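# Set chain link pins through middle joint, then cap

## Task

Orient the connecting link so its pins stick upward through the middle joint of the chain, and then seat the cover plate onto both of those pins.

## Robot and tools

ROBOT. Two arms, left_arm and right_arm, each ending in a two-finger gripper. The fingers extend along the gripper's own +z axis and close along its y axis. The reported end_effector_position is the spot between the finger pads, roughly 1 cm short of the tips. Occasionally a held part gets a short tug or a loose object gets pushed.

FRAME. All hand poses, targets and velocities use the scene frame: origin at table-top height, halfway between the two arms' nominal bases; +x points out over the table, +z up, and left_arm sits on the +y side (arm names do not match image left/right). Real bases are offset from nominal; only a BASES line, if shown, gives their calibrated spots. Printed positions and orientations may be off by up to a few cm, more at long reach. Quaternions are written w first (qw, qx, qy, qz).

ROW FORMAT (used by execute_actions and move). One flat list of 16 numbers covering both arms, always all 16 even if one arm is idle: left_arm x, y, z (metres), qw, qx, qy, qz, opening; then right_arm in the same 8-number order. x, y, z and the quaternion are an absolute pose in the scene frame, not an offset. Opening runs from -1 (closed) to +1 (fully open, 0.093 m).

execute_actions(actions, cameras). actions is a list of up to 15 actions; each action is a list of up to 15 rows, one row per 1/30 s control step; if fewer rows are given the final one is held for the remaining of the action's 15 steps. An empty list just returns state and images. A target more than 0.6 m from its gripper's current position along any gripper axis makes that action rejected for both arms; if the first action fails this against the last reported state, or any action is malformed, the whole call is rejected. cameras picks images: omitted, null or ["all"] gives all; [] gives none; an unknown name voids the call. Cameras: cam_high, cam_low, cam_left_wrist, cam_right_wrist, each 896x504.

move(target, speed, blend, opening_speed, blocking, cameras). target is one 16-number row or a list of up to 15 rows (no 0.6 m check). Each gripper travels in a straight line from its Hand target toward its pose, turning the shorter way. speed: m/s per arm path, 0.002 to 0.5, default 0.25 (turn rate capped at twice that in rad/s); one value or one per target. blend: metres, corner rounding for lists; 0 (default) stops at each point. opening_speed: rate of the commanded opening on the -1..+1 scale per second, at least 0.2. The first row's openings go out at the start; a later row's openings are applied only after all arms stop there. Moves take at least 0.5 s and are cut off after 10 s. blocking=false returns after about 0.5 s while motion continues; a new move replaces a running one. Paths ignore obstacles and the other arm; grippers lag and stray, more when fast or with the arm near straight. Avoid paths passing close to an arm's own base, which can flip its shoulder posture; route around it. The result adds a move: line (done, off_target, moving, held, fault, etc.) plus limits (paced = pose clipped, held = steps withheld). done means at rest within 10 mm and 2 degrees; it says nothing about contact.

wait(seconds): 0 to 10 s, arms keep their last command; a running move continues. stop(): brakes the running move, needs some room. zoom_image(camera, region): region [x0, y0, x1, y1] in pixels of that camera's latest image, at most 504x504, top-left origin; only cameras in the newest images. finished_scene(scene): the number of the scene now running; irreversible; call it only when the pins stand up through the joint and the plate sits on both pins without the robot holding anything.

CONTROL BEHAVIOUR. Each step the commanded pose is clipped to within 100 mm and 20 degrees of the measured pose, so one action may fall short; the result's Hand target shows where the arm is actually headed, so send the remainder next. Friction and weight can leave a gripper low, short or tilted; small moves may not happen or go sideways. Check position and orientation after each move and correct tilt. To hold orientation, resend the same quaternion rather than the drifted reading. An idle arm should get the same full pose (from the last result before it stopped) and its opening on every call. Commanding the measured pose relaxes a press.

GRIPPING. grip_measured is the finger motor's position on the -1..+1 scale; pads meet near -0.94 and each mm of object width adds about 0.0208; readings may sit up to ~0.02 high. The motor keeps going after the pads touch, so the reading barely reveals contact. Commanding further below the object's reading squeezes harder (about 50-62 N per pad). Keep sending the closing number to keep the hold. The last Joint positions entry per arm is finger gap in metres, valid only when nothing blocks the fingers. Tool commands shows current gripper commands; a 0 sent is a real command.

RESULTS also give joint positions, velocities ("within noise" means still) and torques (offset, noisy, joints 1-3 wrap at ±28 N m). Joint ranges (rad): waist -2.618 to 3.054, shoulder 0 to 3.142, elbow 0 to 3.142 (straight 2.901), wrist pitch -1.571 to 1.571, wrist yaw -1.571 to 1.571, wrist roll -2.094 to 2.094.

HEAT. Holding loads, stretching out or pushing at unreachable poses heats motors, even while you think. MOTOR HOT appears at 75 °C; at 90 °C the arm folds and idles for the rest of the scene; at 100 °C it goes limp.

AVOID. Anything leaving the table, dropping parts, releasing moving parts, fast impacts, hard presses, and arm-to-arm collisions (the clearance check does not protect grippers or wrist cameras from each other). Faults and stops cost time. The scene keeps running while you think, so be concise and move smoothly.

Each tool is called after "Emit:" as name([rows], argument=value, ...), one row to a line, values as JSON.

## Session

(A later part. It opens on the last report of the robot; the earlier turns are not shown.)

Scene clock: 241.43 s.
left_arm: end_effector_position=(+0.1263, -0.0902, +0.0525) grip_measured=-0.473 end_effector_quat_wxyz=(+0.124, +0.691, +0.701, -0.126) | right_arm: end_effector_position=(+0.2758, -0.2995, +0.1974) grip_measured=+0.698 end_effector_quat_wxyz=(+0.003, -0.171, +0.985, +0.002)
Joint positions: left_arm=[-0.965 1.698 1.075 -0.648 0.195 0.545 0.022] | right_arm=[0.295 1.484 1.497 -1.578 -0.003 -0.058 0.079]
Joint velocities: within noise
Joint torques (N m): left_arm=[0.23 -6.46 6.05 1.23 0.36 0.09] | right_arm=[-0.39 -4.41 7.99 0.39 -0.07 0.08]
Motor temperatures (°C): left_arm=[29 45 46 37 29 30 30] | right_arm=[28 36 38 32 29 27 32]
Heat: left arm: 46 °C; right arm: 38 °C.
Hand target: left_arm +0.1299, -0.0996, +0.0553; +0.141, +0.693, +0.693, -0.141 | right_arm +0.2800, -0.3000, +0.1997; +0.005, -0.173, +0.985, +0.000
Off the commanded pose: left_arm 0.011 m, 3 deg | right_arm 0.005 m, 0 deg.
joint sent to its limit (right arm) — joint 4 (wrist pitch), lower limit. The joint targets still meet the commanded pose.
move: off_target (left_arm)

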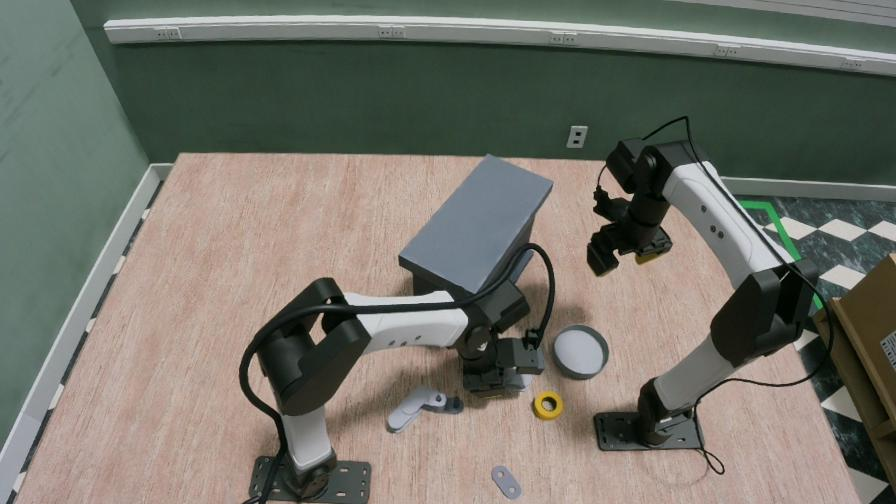

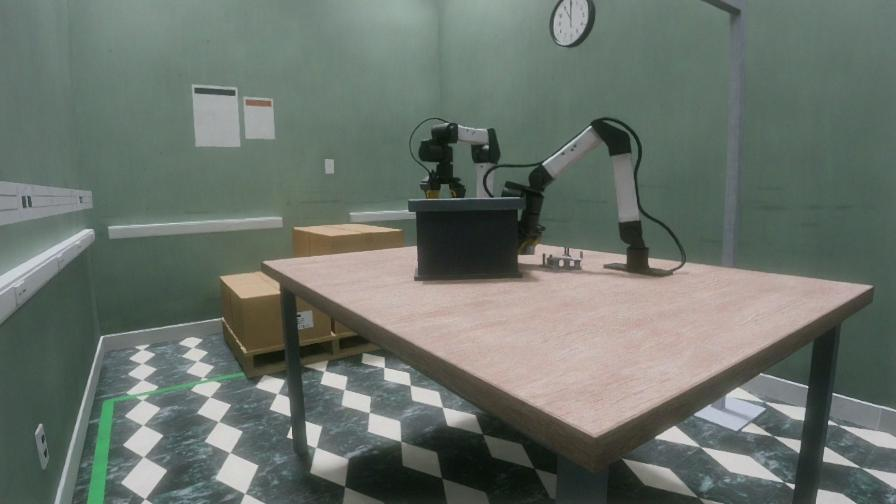

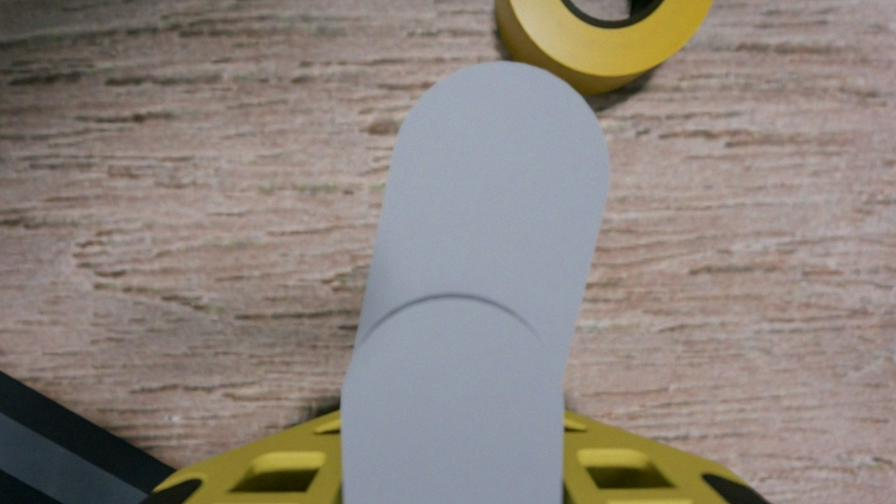

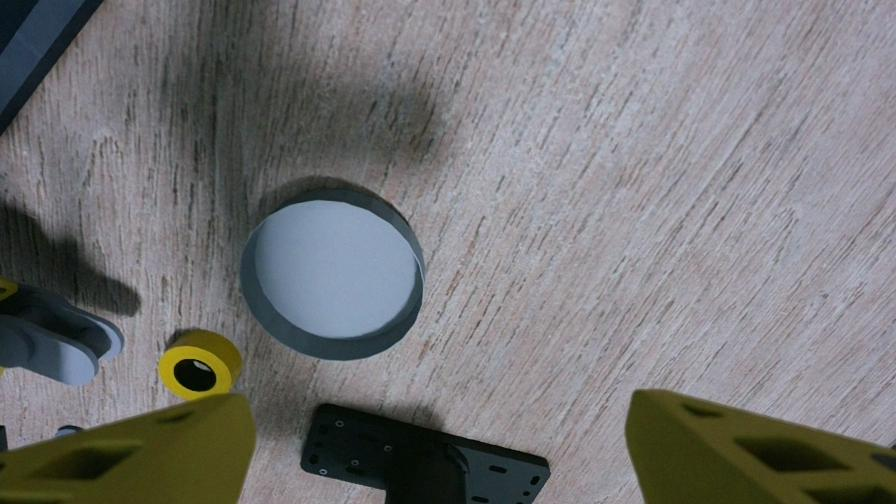

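Emit:
move(target=[0.13,-0.095,0.027,0.141,0.693,0.693,-0.141,-0.8,0.28,-0.3,0.2,0,-0.1736,0.9848,0,0.7], speed=0.04)

Scene clock: 243.03 s.
left_arm: end_effector_position=(+0.1261, -0.0860, +0.0253) grip_measured=-0.473 end_effector_quat_wxyz=(+0.125, +0.691, +0.701, -0.127) | right_arm: end_effector_position=(+0.2758, -0.2995, +0.1974) grip_measured=+0.698 end_effector_quat_wxyz=(+0.003, -0.171, +0.985, +0.002)
Joint positions: left_arm=[-0.957 1.73 0.993 -0.533 0.198 0.552 0.022] | right_arm=[0.295 1.484 1.497 -1.578 -0.003 -0.058 0.079]
Joint velocities: within noise
Joint torques (N m): left_arm=[0.34 -6.32 5.71 1.27 0.35 0.11] | right_arm=[-0.4 -4.4 8.02 0.39 -0.07 0.08]
Motor temperatures (°C): left_arm=[29 44 46 37 29 30 30] | right_arm=[28 36 38 32 29 27 32]
Heat: left arm: 46 °C; right arm: 38 °C.
Hand target: left_arm +0.1299, -0.0947, +0.0274; +0.141, +0.693, +0.693, -0.141 | right_arm +0.2800, -0.3000, +0.1997; +0.005, -0.173, +0.985, +0.000
Off the commanded pose: left_arm 0.010 m, 3 deg | right_arm 0.005 m, 0 deg.
joint sent to its limit (right arm) — joint 4 (wrist pitch), lower limit. The joint targets still meet the commanded pose.
move: off_target (left_arm)

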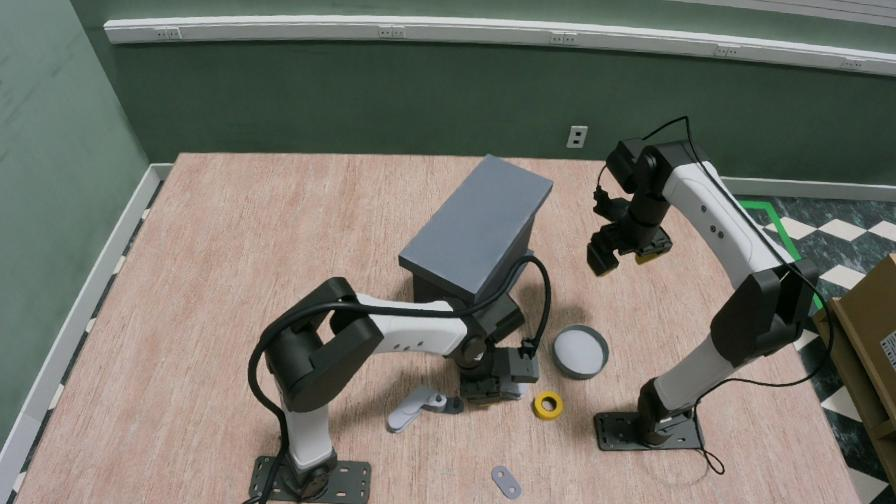

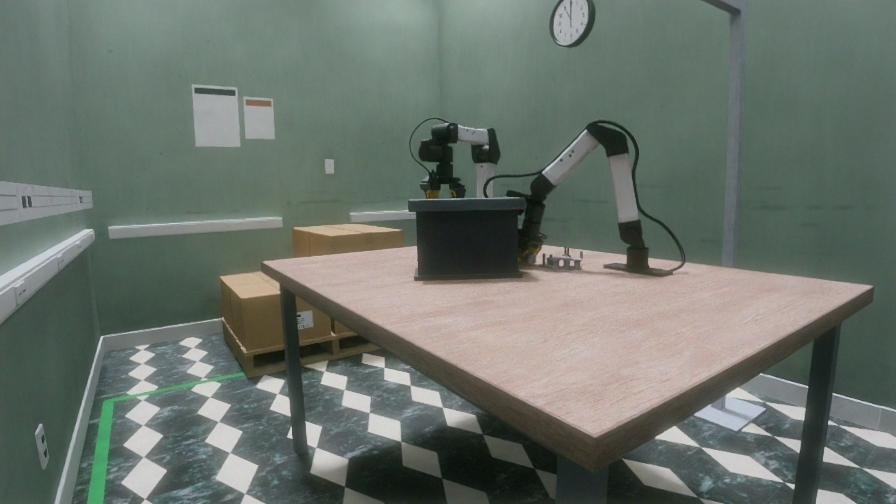

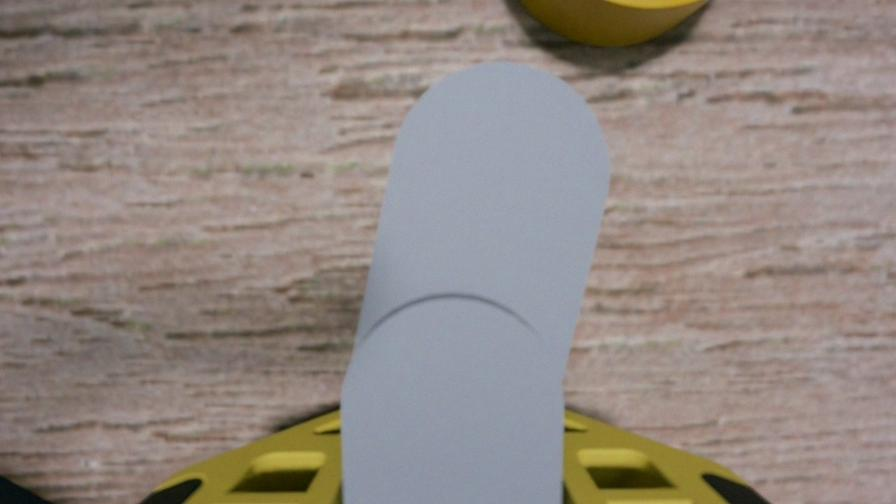

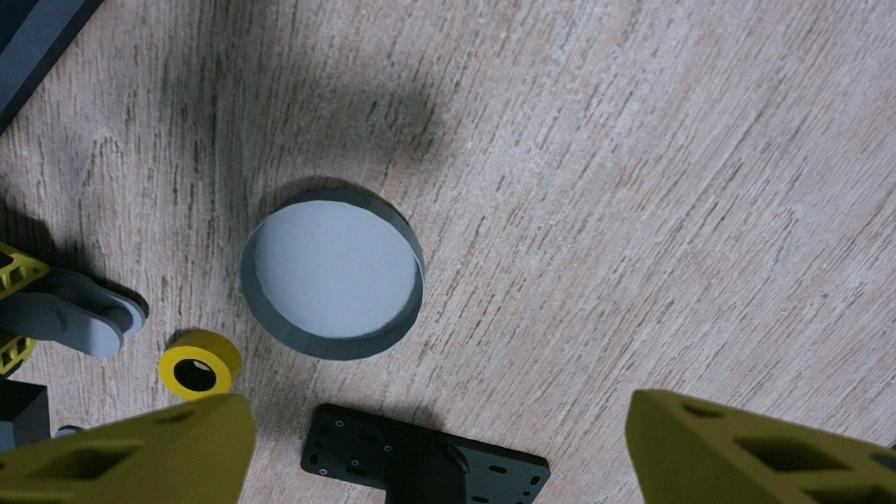

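Emit:
move(target=[0.13,-0.097,0.016,0.141,0.693,0.693,-0.141,-0.8,0.28,-0.3,0.2,0,-0.1736,0.9848,0,0.7], speed=0.03, cameras=["cam_left_wrist","cam_right_wrist"])

Emit:
zoom_image(camera="cam_right_wrist", region=[0, 200, 250, 450])

Scene clock: 244.23 s.
left_arm: end_effector_position=(+0.1278, -0.0892, +0.0188) grip_measured=-0.473 end_effector_quat_wxyz=(+0.129, +0.691, +0.700, -0.129) | right_arm: end_effector_position=(+0.2758, -0.2995, +0.1974) grip_measured=+0.698 end_effector_quat_wxyz=(+0.003, -0.171, +0.985, +0.002)
Joint positions: left_arm=[-0.957 1.75 0.983 -0.495 0.201 0.552 0.022] | right_arm=[0.295 1.484 1.497 -1.578 -0.003 -0.058 0.079]
Joint velocities: within noise
Joint torques (N m): left_arm=[0.06 -5.64 5.01 1.32 0.33 0.08] | right_arm=[-0.4 -4.41 8.02 0.39 -0.07 0.08]
Motor temperatures (°C): left_arm=[29 44 46 37 29 30 30] | right_arm=[28 36 38 32 29 27 32]
Heat: left arm: 46 °C; right arm: 38 °C.
Hand target: left_arm +0.1298, -0.0967, +0.0163; +0.141, +0.693, +0.693, -0.141 | right_arm +0.2800, -0.3000, +0.1997; +0.005, -0.173, +0.985, +0.000
Off the commanded pose: left_arm 0.009 m, 2 deg | right_arm 0.005 m, 0 deg.
joint sent to its limit (right arm) — joint 4 (wrist pitch), lower limit. The joint targets still meet the commanded pose.
move: done
Images, in order (width x height): cam_left_wrist 896x504, cam_right_wrist 896x504.

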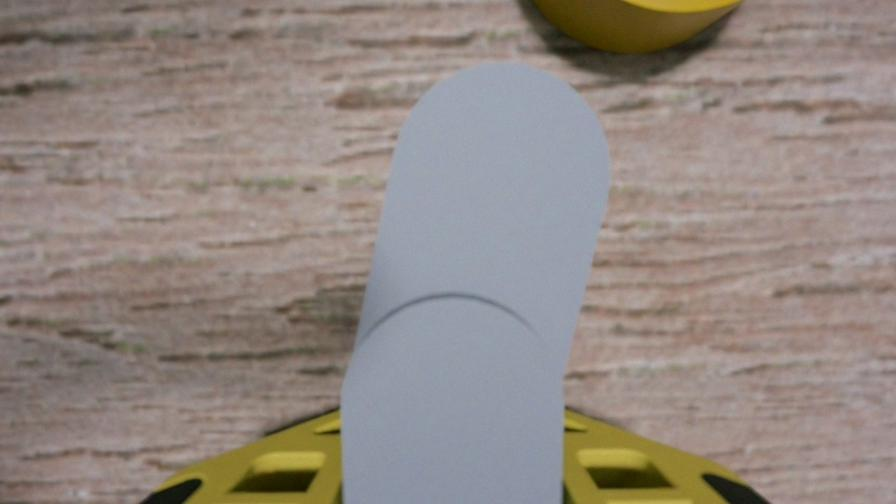

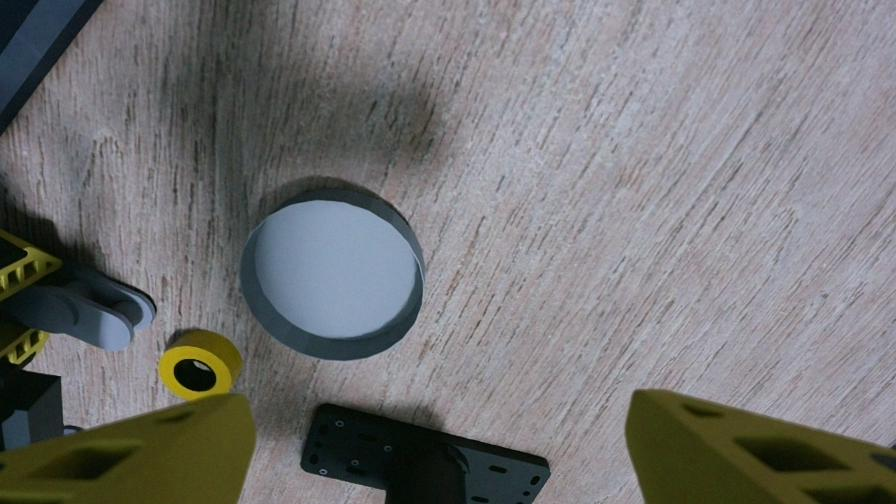

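Scaled by 2.016 from the camera's 896x504 image, which has a finer 1280x720 frame.

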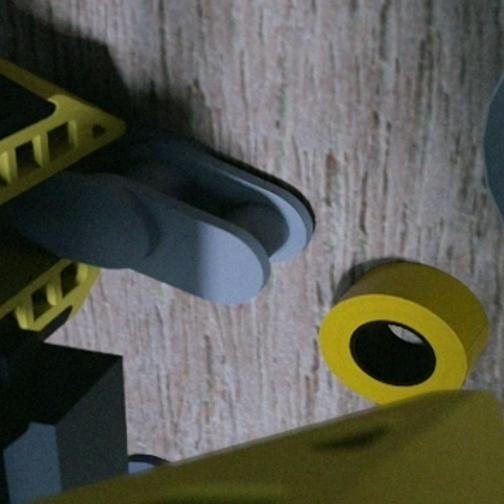

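Emit:
move([
  [0.13,-0.097,0.016,0.141,0.693,0.693,-0.141,-0.15,0.28,-0.3,0.2,0,-0.1736,0.9848,0,0.7],
  [0.13,-0.097,0.12,0.141,0.693,0.693,-0.141,-0.15,0.28,-0.3,0.2,0,-0.1736,0.9848,0,0.7],
  [0.12,0.10,0.25,0.1276,0.6955,0.6955,-0.1276,-0.15,0.28,-0.3,0.2,0,-0.1736,0.9848,0,0.7],
], speed=[0.05,0.1,0.2], opening_speed=0.8)

Scene clock: 249.03 s.
left_arm: end_effector_position=(+0.1234, +0.0991, +0.2461) grip_measured=-0.151 end_effector_quat_wxyz=(+0.172, +0.683, +0.702, -0.102) | right_arm: end_effector_position=(+0.2758, -0.2995, +0.1974) grip_measured=+0.698 end_effector_quat_wxyz=(+0.003, -0.171, +0.985, +0.002)
Joint positions: left_arm=[-0.377 1.186 1.417 -1.548 0.315 1.109 0.038] | right_arm=[0.295 1.484 1.497 -1.578 -0.003 -0.058 0.079]
Joint velocities: within noise
Joint torques (N m): left_arm=[0.25 -2.15 6.31 0.62 0.33 0.09] | right_arm=[-0.42 -4.38 8.02 0.39 -0.07 0.08]
Motor temperatures (°C): left_arm=[29 44 46 37 29 30 30] | right_arm=[28 36 38 31 29 27 32]
Heat: left arm: 46 °C; right arm: 38 °C.
Hand target: left_arm +0.1201, +0.0996, +0.2493; +0.172, +0.686, +0.699, -0.107 | right_arm +0.2800, -0.3000, +0.1997; +0.005, -0.173, +0.985, +0.000
Off the commanded pose: left_arm 0.005 m, 6 deg | right_arm 0.005 m, 0 deg.
joint sent to its limit (left arm) — joint 4 (wrist pitch), lower limit. The joint targets are off in orientation, not in position.
joint sent to its limit (right arm) — joint 4 (wrist pitch), lower limit. The joint targets still meet the commanded pose.
move: off_target (left_arm)

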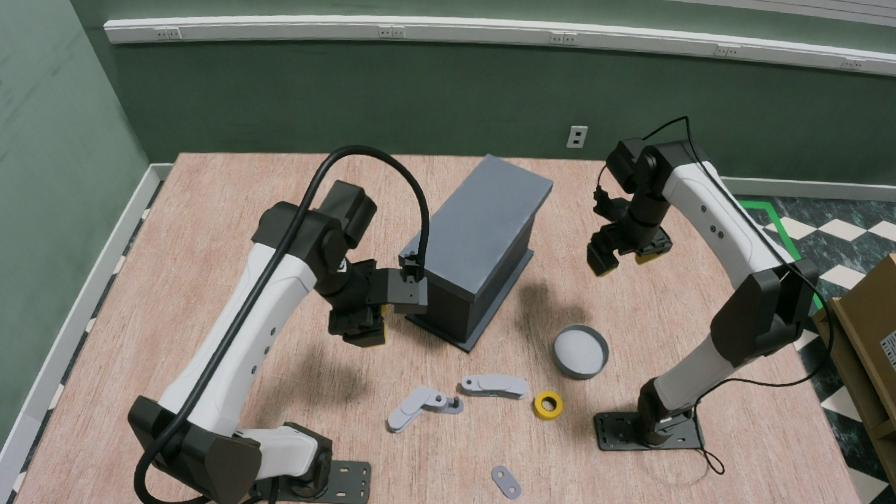

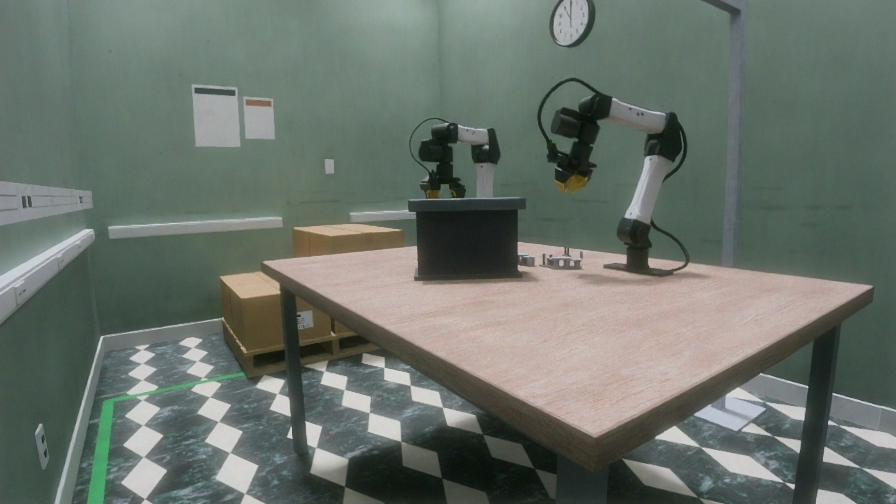

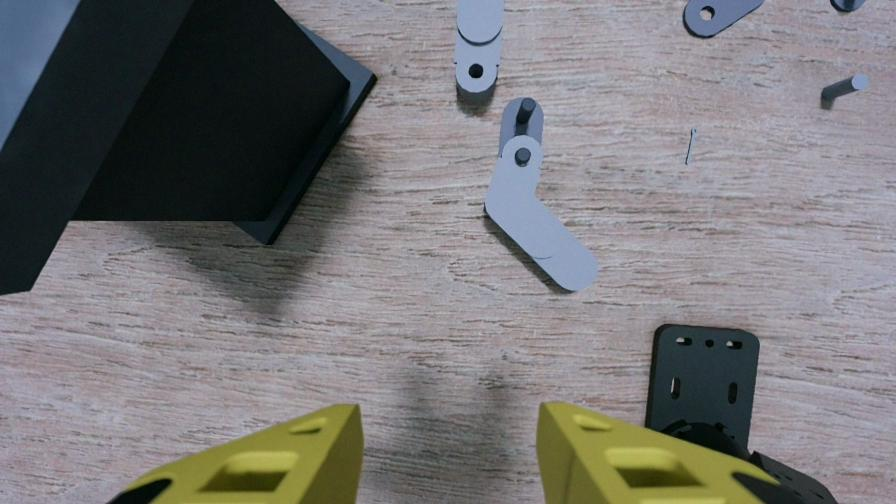

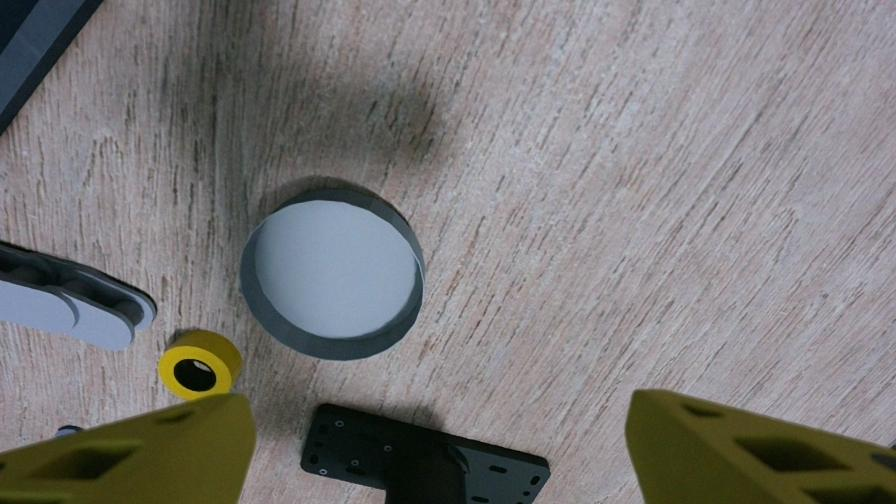

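Emit:
move([
  [0.12,0.10,0.25,0.1276,0.6955,0.6955,-0.1276,-0.15,0.18,-0.2,0.2,0,-0.5736,0.8192,0,0.1],
  [0.12,0.10,0.25,0.1276,0.6955,0.6955,-0.1276,-0.15,0.127,-0.1,0.13,0,-0.7071,0.7071,0,0.1],
], speed=0.2, blend=[0.03,0])

Scene clock: 253.23 s.
left_arm: end_effector_position=(+0.1233, +0.0991, +0.2461) grip_measured=-0.151 end_effector_quat_wxyz=(+0.171, +0.684, +0.702, -0.102) | right_arm: end_effector_position=(+0.1274, -0.1006, +0.1358) grip_measured=+0.103 end_effector_quat_wxyz=(-0.005, +0.705, -0.709, -0.005)
Joint positions: left_arm=[-0.377 1.186 1.417 -1.549 0.315 1.11 0.038] | right_arm=[1.272 1.592 1.354 -1.319 -0.003 -0.302 0.05]
Joint velocities: within noise
Joint torques (N m): left_arm=[0.24 -2.15 6.32 0.57 0.32 0.11] | right_arm=[0.25 -5.78 5.65 0.52 -0.08 0.16]
Motor temperatures (°C): left_arm=[29 43 46 37 29 30 30] | right_arm=[28 36 38 31 29 27 32]
Heat: left arm: 46 °C; right arm: 38 °C.
Hand target: left_arm +0.1201, +0.0996, +0.2493; +0.172, +0.686, +0.699, -0.106 | right_arm +0.1270, -0.1001, +0.1300; +0.000, +0.707, -0.707, +0.000
Off the commanded pose: left_arm 0.005 m, 6 deg | right_arm 0.006 m, 1 deg.
joint sent to its limit (left arm) — joint 4 (wrist pitch), lower limit. The joint targets are off in orientation, not in position.
move: off_target (left_arm)

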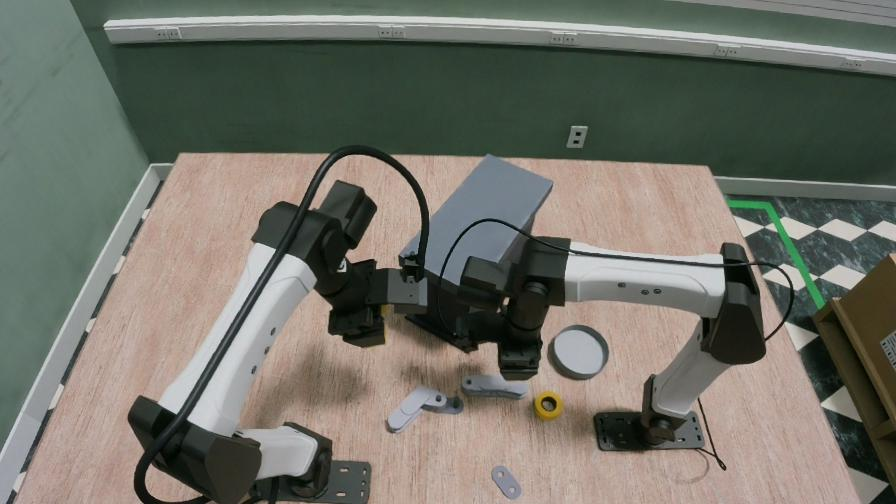

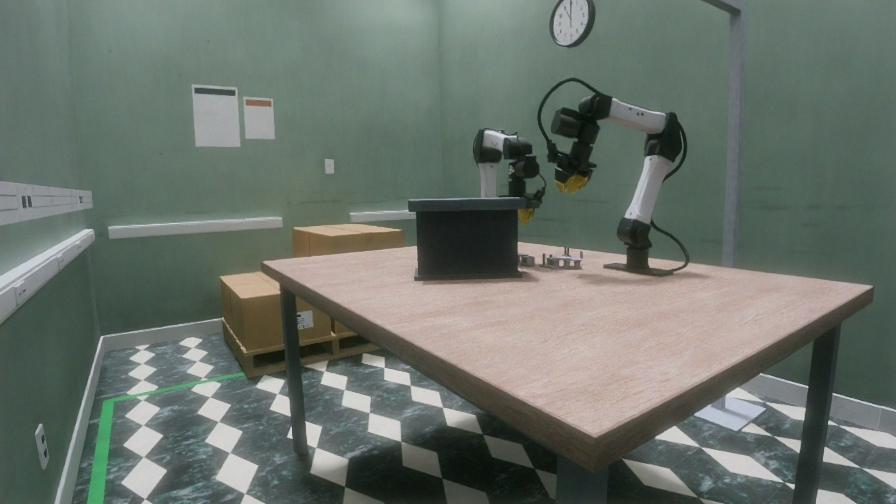

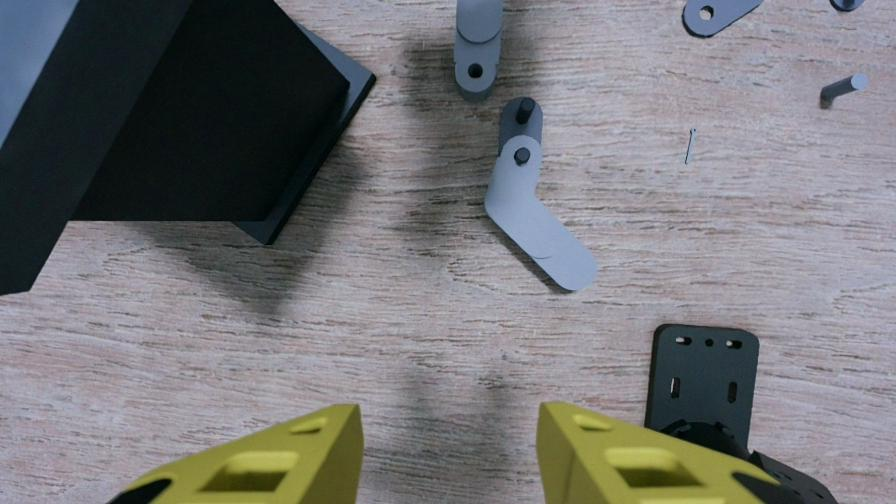

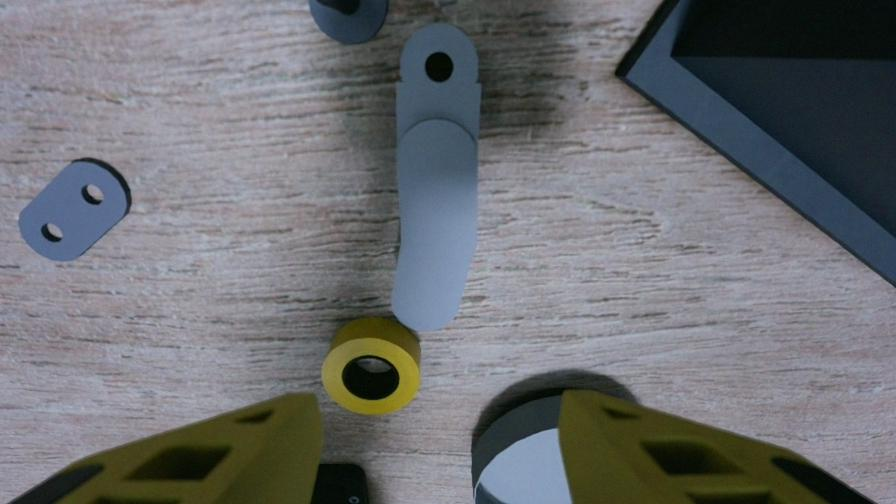

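Emit:
move(target=[0.12,0.10,0.25,0.1276,0.6955,0.6955,-0.1276,-0.15,0.1255,-0.087,0.06,0,-0.7071,0.7071,0,0.1], speed=0.12, cameras=["cam_right_wrist"])

Scene clock: 255.97 s.
left_arm: end_effector_position=(+0.1233, +0.0991, +0.2461) grip_measured=-0.151 end_effector_quat_wxyz=(+0.171, +0.684, +0.702, -0.102) | right_arm: end_effector_position=(+0.1277, -0.0859, +0.0670) grip_measured=+0.103 end_effector_quat_wxyz=(-0.007, +0.708, -0.707, -0.006)
Joint positions: left_arm=[-0.377 1.186 1.417 -1.549 0.315 1.11 0.038] | right_arm=[1.286 1.676 1.168 -1.045 -0.003 -0.294 0.05]
Joint velocities: within noise
Joint torques (N m): left_arm=[0.27 -2.15 6.35 0.57 0.33 0.11] | right_arm=[0.53 -6.31 5.37 0.57 -0.08 0.25]
Motor temperatures (°C): left_arm=[29 43 46 37 29 30 30] | right_arm=[28 36 38 31 29 27 32]
Heat: left arm: 46 °C; right arm: 38 °C.
Hand target: left_arm +0.1201, +0.0996, +0.2493; +0.172, +0.686, +0.699, -0.106 | right_arm +0.1255, -0.0872, +0.0601; +0.000, +0.707, -0.707, +0.000
Off the commanded pose: left_arm 0.005 m, 6 deg | right_arm 0.007 m, 1 deg.
joint sent to its limit (left arm) — joint 4 (wrist pitch), lower limit. The joint targets are off in orientation, not in position.
move: off_target (left_arm)
Images, in order (width x height): cam_right_wrist 896x504.

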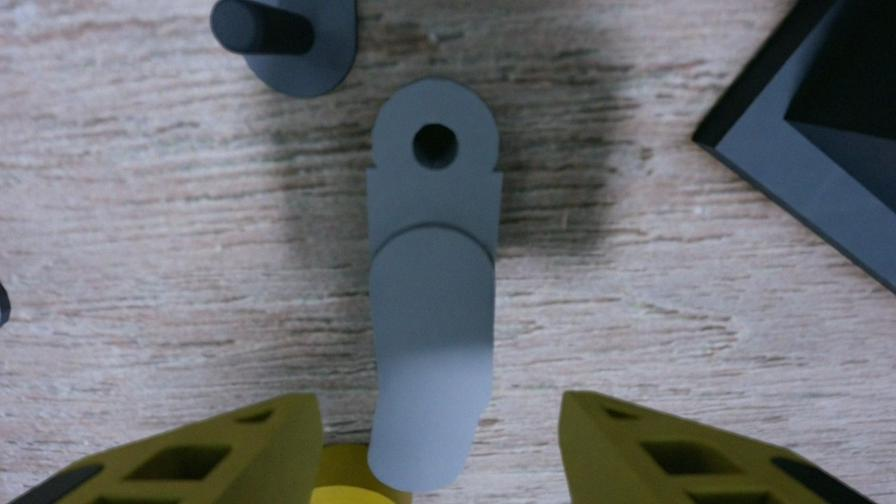

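Emit:
move([
  [0.12,0.10,0.25,0.1276,0.6955,0.6955,-0.1276,-0.15,0.1225,-0.0885,0.018,0,-0.7071,0.7071,0,0.1],
  [0.12,0.10,0.25,0.1276,0.6955,0.6955,-0.1276,-0.15,0.1225,-0.0885,0.018,0,-0.7071,0.7071,0,-0.35],
], speed=0.06, opening_speed=1, cameras=["cam_right_wrist","cam_high"])

Scene clock: 258.60 s.
left_arm: end_effector_position=(+0.1233, +0.0991, +0.2461) grip_measured=-0.151 end_effector_quat_wxyz=(+0.171, +0.684, +0.702, -0.102) | right_arm: end_effector_position=(+0.1261, -0.0855, +0.0258) grip_measured=-0.343 end_effector_quat_wxyz=(-0.011, +0.707, -0.707, -0.005)
Joint positions: left_arm=[-0.377 1.186 1.417 -1.549 0.315 1.11 0.038] | right_arm=[1.295 1.726 1.051 -0.873 0.001 -0.285 0.029]
Joint velocities: within noise
Joint torques (N m): left_arm=[0.25 -2.17 6.32 0.58 0.33 0.11] | right_arm=[0.54 -6.26 4.96 0.53 -0.11 0.26]
Motor temperatures (°C): left_arm=[29 42 46 37 29 30 30] | right_arm=[28 36 38 31 29 27 32]
Heat: left arm: 46 °C; right arm: 38 °C.
Hand target: left_arm +0.1201, +0.0996, +0.2493; +0.172, +0.686, +0.699, -0.106 | right_arm +0.1225, -0.0886, +0.0182; +0.000, +0.707, -0.707, +0.000
Off the commanded pose: left_arm 0.005 m, 6 deg | right_arm 0.009 m, 1 deg.
joint sent to its limit (left arm) — joint 4 (wrist pitch), lower limit. The joint targets are off in orientation, not in position.
move: off_target (left_arm)
Images, in order (width x height): cam_high 896x504, cam_right_wrist 896x504.

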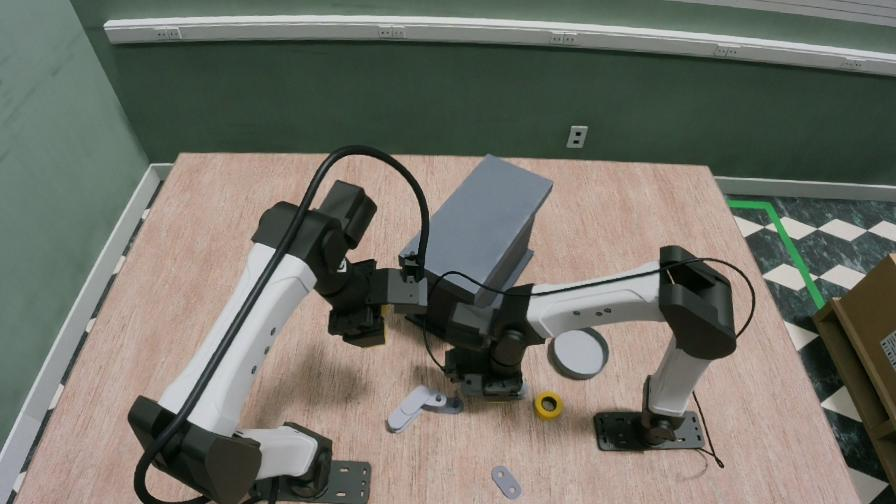

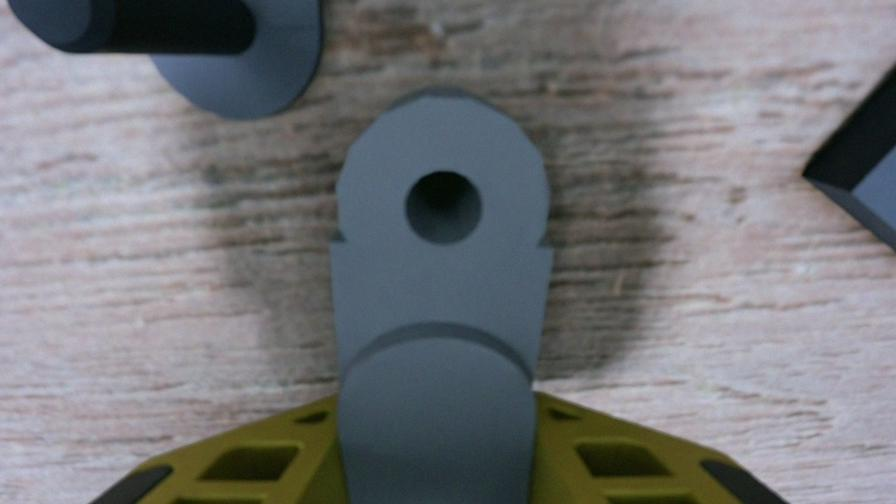

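Emit:
move([
  [0.12,0.10,0.25,0.1276,0.6955,0.6955,-0.1276,-0.15,0.1225,-0.0885,0.010,0,-0.7071,0.7071,0,-0.35],
  [0.12,0.10,0.25,0.1276,0.6955,0.6955,-0.1276,-0.15,0.1225,-0.0885,0.010,0,-0.7071,0.7071,0,-0.8],
], speed=0.06, opening_speed=0.6, cameras=["cam_right_wrist"])

Scene clock: 261.10 s.
left_arm: end_effector_position=(+0.1232, +0.0991, +0.2461) grip_measured=-0.151 end_effector_quat_wxyz=(+0.171, +0.684, +0.702, -0.102) | right_arm: end_effector_position=(+0.1261, -0.0855, +0.0241) grip_measured=-0.451 end_effector_quat_wxyz=(-0.012, +0.707, -0.707, -0.006)
Joint positions: left_arm=[-0.377 1.186 1.417 -1.549 0.315 1.11 0.038] | right_arm=[1.295 1.726 1.043 -0.862 0.002 -0.285 0.024]
Joint velocities: within noise
Joint torques (N m): left_arm=[0.24 -2.17 6.35 0.57 0.33 0.11] | right_arm=[0.57 -5 4.01 0.72 -0.12 0.25]
Motor temperatures (°C): left_arm=[29 42 46 36 29 30 29] | right_arm=[28 36 38 31 29 27 32]
Heat: left arm: 46 °C; right arm: 38 °C.
Hand target: left_arm +0.1201, +0.0996, +0.2493; +0.172, +0.686, +0.698, -0.107 | right_arm +0.1224, -0.0891, +0.0106; +0.000, +0.707, -0.707, +0.000
Off the commanded pose: left_arm 0.005 m, 6 deg | right_arm 0.015 m, 2 deg.
joint sent to its limit (left arm) — joint 4 (wrist pitch), lower limit. The joint targets are off in orientation, not in position.
move: off_target (left_arm, right_arm); target 2's new opening was sent with right_arm's hand 0.015 m and 2 deg from that target
Images, in order (width x height): cam_right_wrist 896x504.

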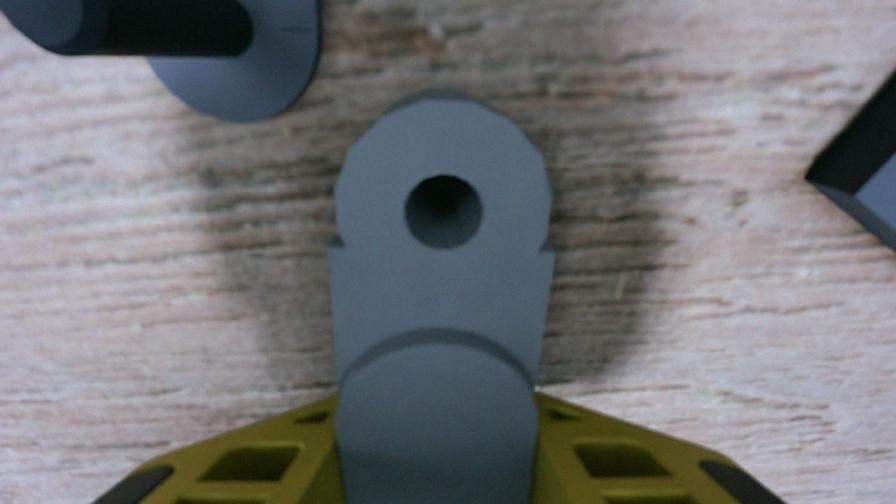

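Emit:
move([
  [0.12,0.10,0.25,0.1276,0.6955,0.6955,-0.1276,-0.15,0.1225,-0.0885,0.085,0,-0.7071,0.7071,0,-0.8],
  [0.12,0.10,0.25,0.1276,0.6955,0.6955,-0.1276,-0.15,0.0905,-0.064,0.085,0,-0.7071,0.7071,0,-0.8],
], speed=0.08)

Scene clock: 264.80 s.
left_arm: end_effector_position=(+0.1232, +0.0991, +0.2461) grip_measured=-0.151 end_effector_quat_wxyz=(+0.171, +0.684, +0.702, -0.102) | right_arm: end_effector_position=(+0.0908, -0.0704, +0.0795) grip_measured=-0.451 end_effector_quat_wxyz=(+0.004, +0.709, -0.705, +0.003)
Joint positions: left_arm=[-0.377 1.186 1.417 -1.549 0.315 1.11 0.038] | right_arm=[1.42 1.714 1.263 -1.129 0.001 -0.165 0.024]
Joint velocities: within noise
Joint torques (N m): left_arm=[0.28 -2.15 6.35 0.58 0.32 0.11] | right_arm=[0.27 -7.34 9.1 0.31 -0.11 0.26]
Motor temperatures (°C): left_arm=[29 41 46 36 29 30 29] | right_arm=[28 37 38 31 29 27 32]
Heat: left arm: 46 °C; right arm: 38 °C.
Hand target: left_arm +0.1201, +0.0996, +0.2493; +0.172, +0.686, +0.698, -0.107 | right_arm +0.0904, -0.0642, +0.0849; +0.000, +0.707, -0.707, +0.000
Off the commanded pose: left_arm 0.005 m, 6 deg | right_arm 0.008 m, 1 deg.
joint sent to its limit (left arm) — joint 4 (wrist pitch), lower limit. The joint targets are off in orientation, not in position.
move: off_target (left_arm)

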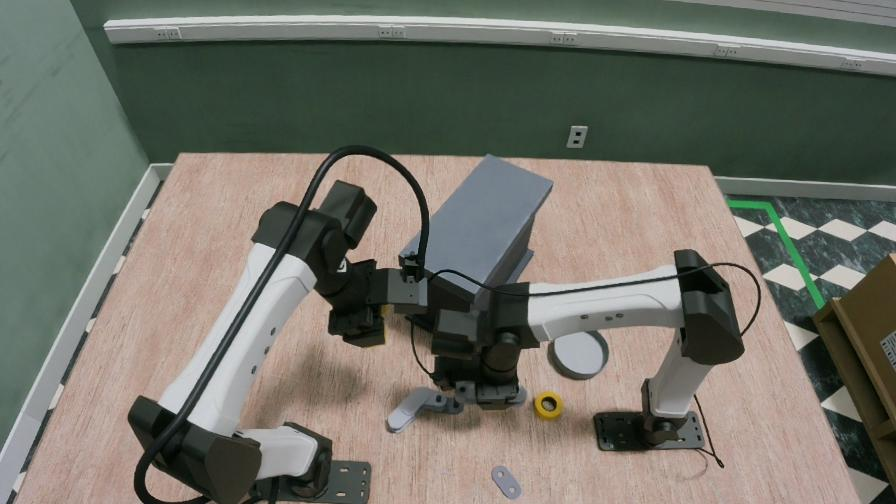

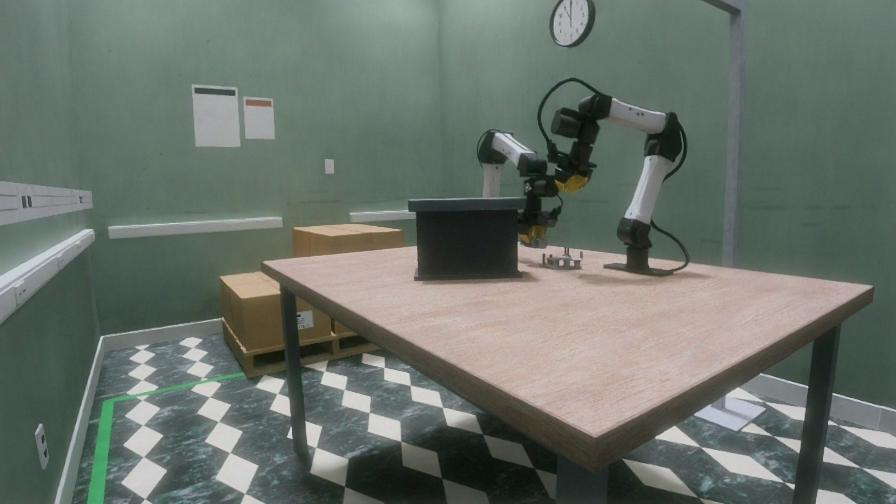

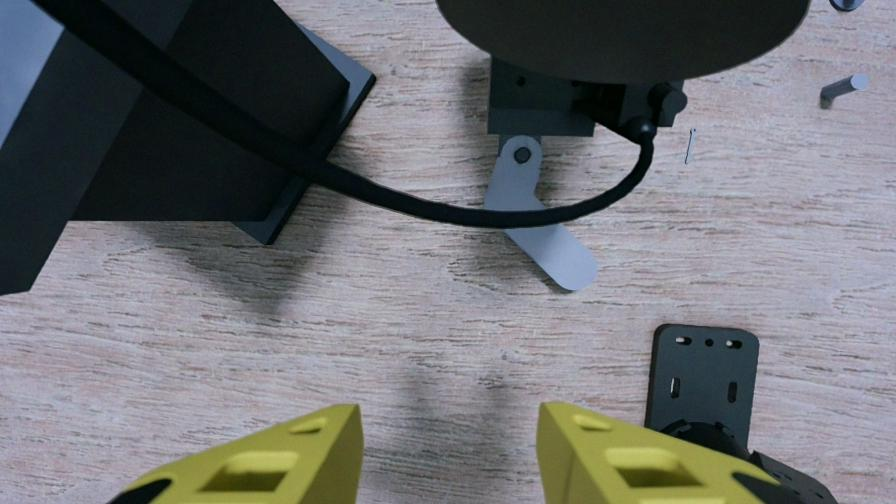

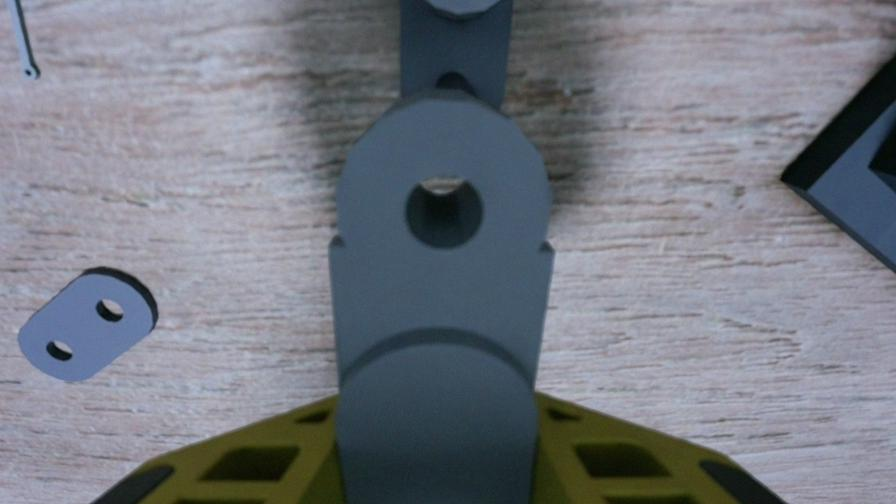

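Emit:
zoom_image(camera="cam_right_wrist", region=[350, 0, 550, 260])

Scaled by 1.938 from the camera's 896x504 image, which has a finer 1280x720 frame.

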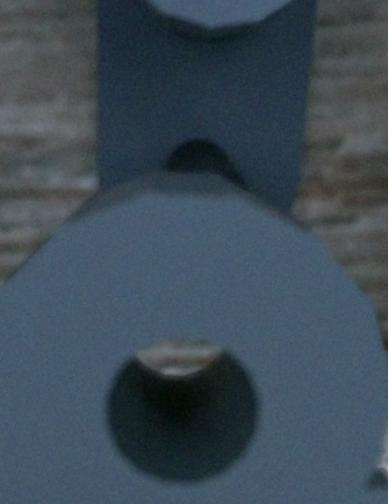

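Emit:
move(target=[0.12,0.10,0.25,0.1276,0.6955,0.6955,-0.1276,-0.15,0.0920,-0.055,0.079,0.0123,-0.7070,0.7070,0.0123,-0.8], speed=0.05, cameras=["cam_right_wrist"])

Emit:
zoom_image(camera="cam_right_wrist", region=[350, 0, 550, 260])

Scene clock: 268.10 s.
left_arm: end_effector_position=(+0.1232, +0.0991, +0.2461) grip_measured=-0.151 end_effector_quat_wxyz=(+0.171, +0.684, +0.702, -0.102) | right_arm: end_effector_position=(+0.0921, -0.0623, +0.0775) grip_measured=-0.451 end_effector_quat_wxyz=(-0.008, +0.709, -0.705, -0.005)
Joint positions: left_arm=[-0.377 1.186 1.417 -1.549 0.315 1.11 0.038] | right_arm=[1.42 1.721 1.263 -1.094 0.001 -0.164 0.024]
Joint velocities: within noise
Joint torques (N m): left_arm=[0.27 -2.18 6.34 0.58 0.33 0.11] | right_arm=[0.02 -7.41 7.84 0.53 -0.15 0.23]
Motor temperatures (°C): left_arm=[29 41 46 36 29 30 29] | right_arm=[28 37 38 31 29 27 32]
Heat: left arm: 46 °C; right arm: 38 °C.
Hand target: left_arm +0.1201, +0.0996, +0.2493; +0.172, +0.686, +0.698, -0.107 | right_arm +0.0920, -0.0551, +0.0791; -0.012, +0.707, -0.707, -0.012
Off the commanded pose: left_arm 0.005 m, 6 deg | right_arm 0.007 m, 1 deg.
joint sent to its limit (left arm) — joint 4 (wrist pitch), lower limit. The joint targets are off in orientation, not in position.
move: off_target (left_arm)
Images, in order (width x height): cam_right_wrist 896x504.

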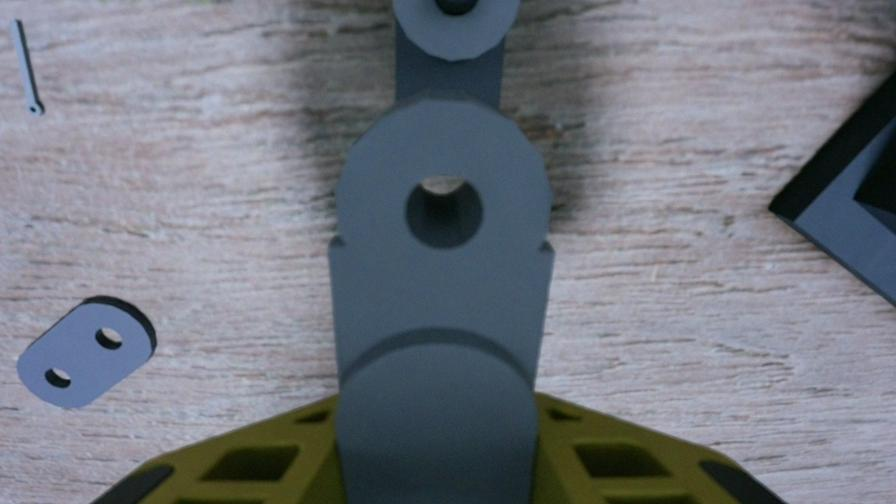

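Scaled by 1.938 from the camera's 896x504 image, which has a finer 1280x720 frame.

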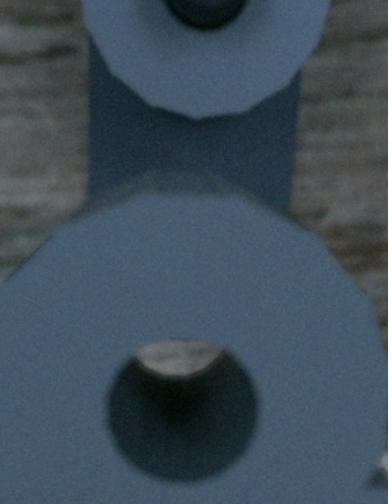

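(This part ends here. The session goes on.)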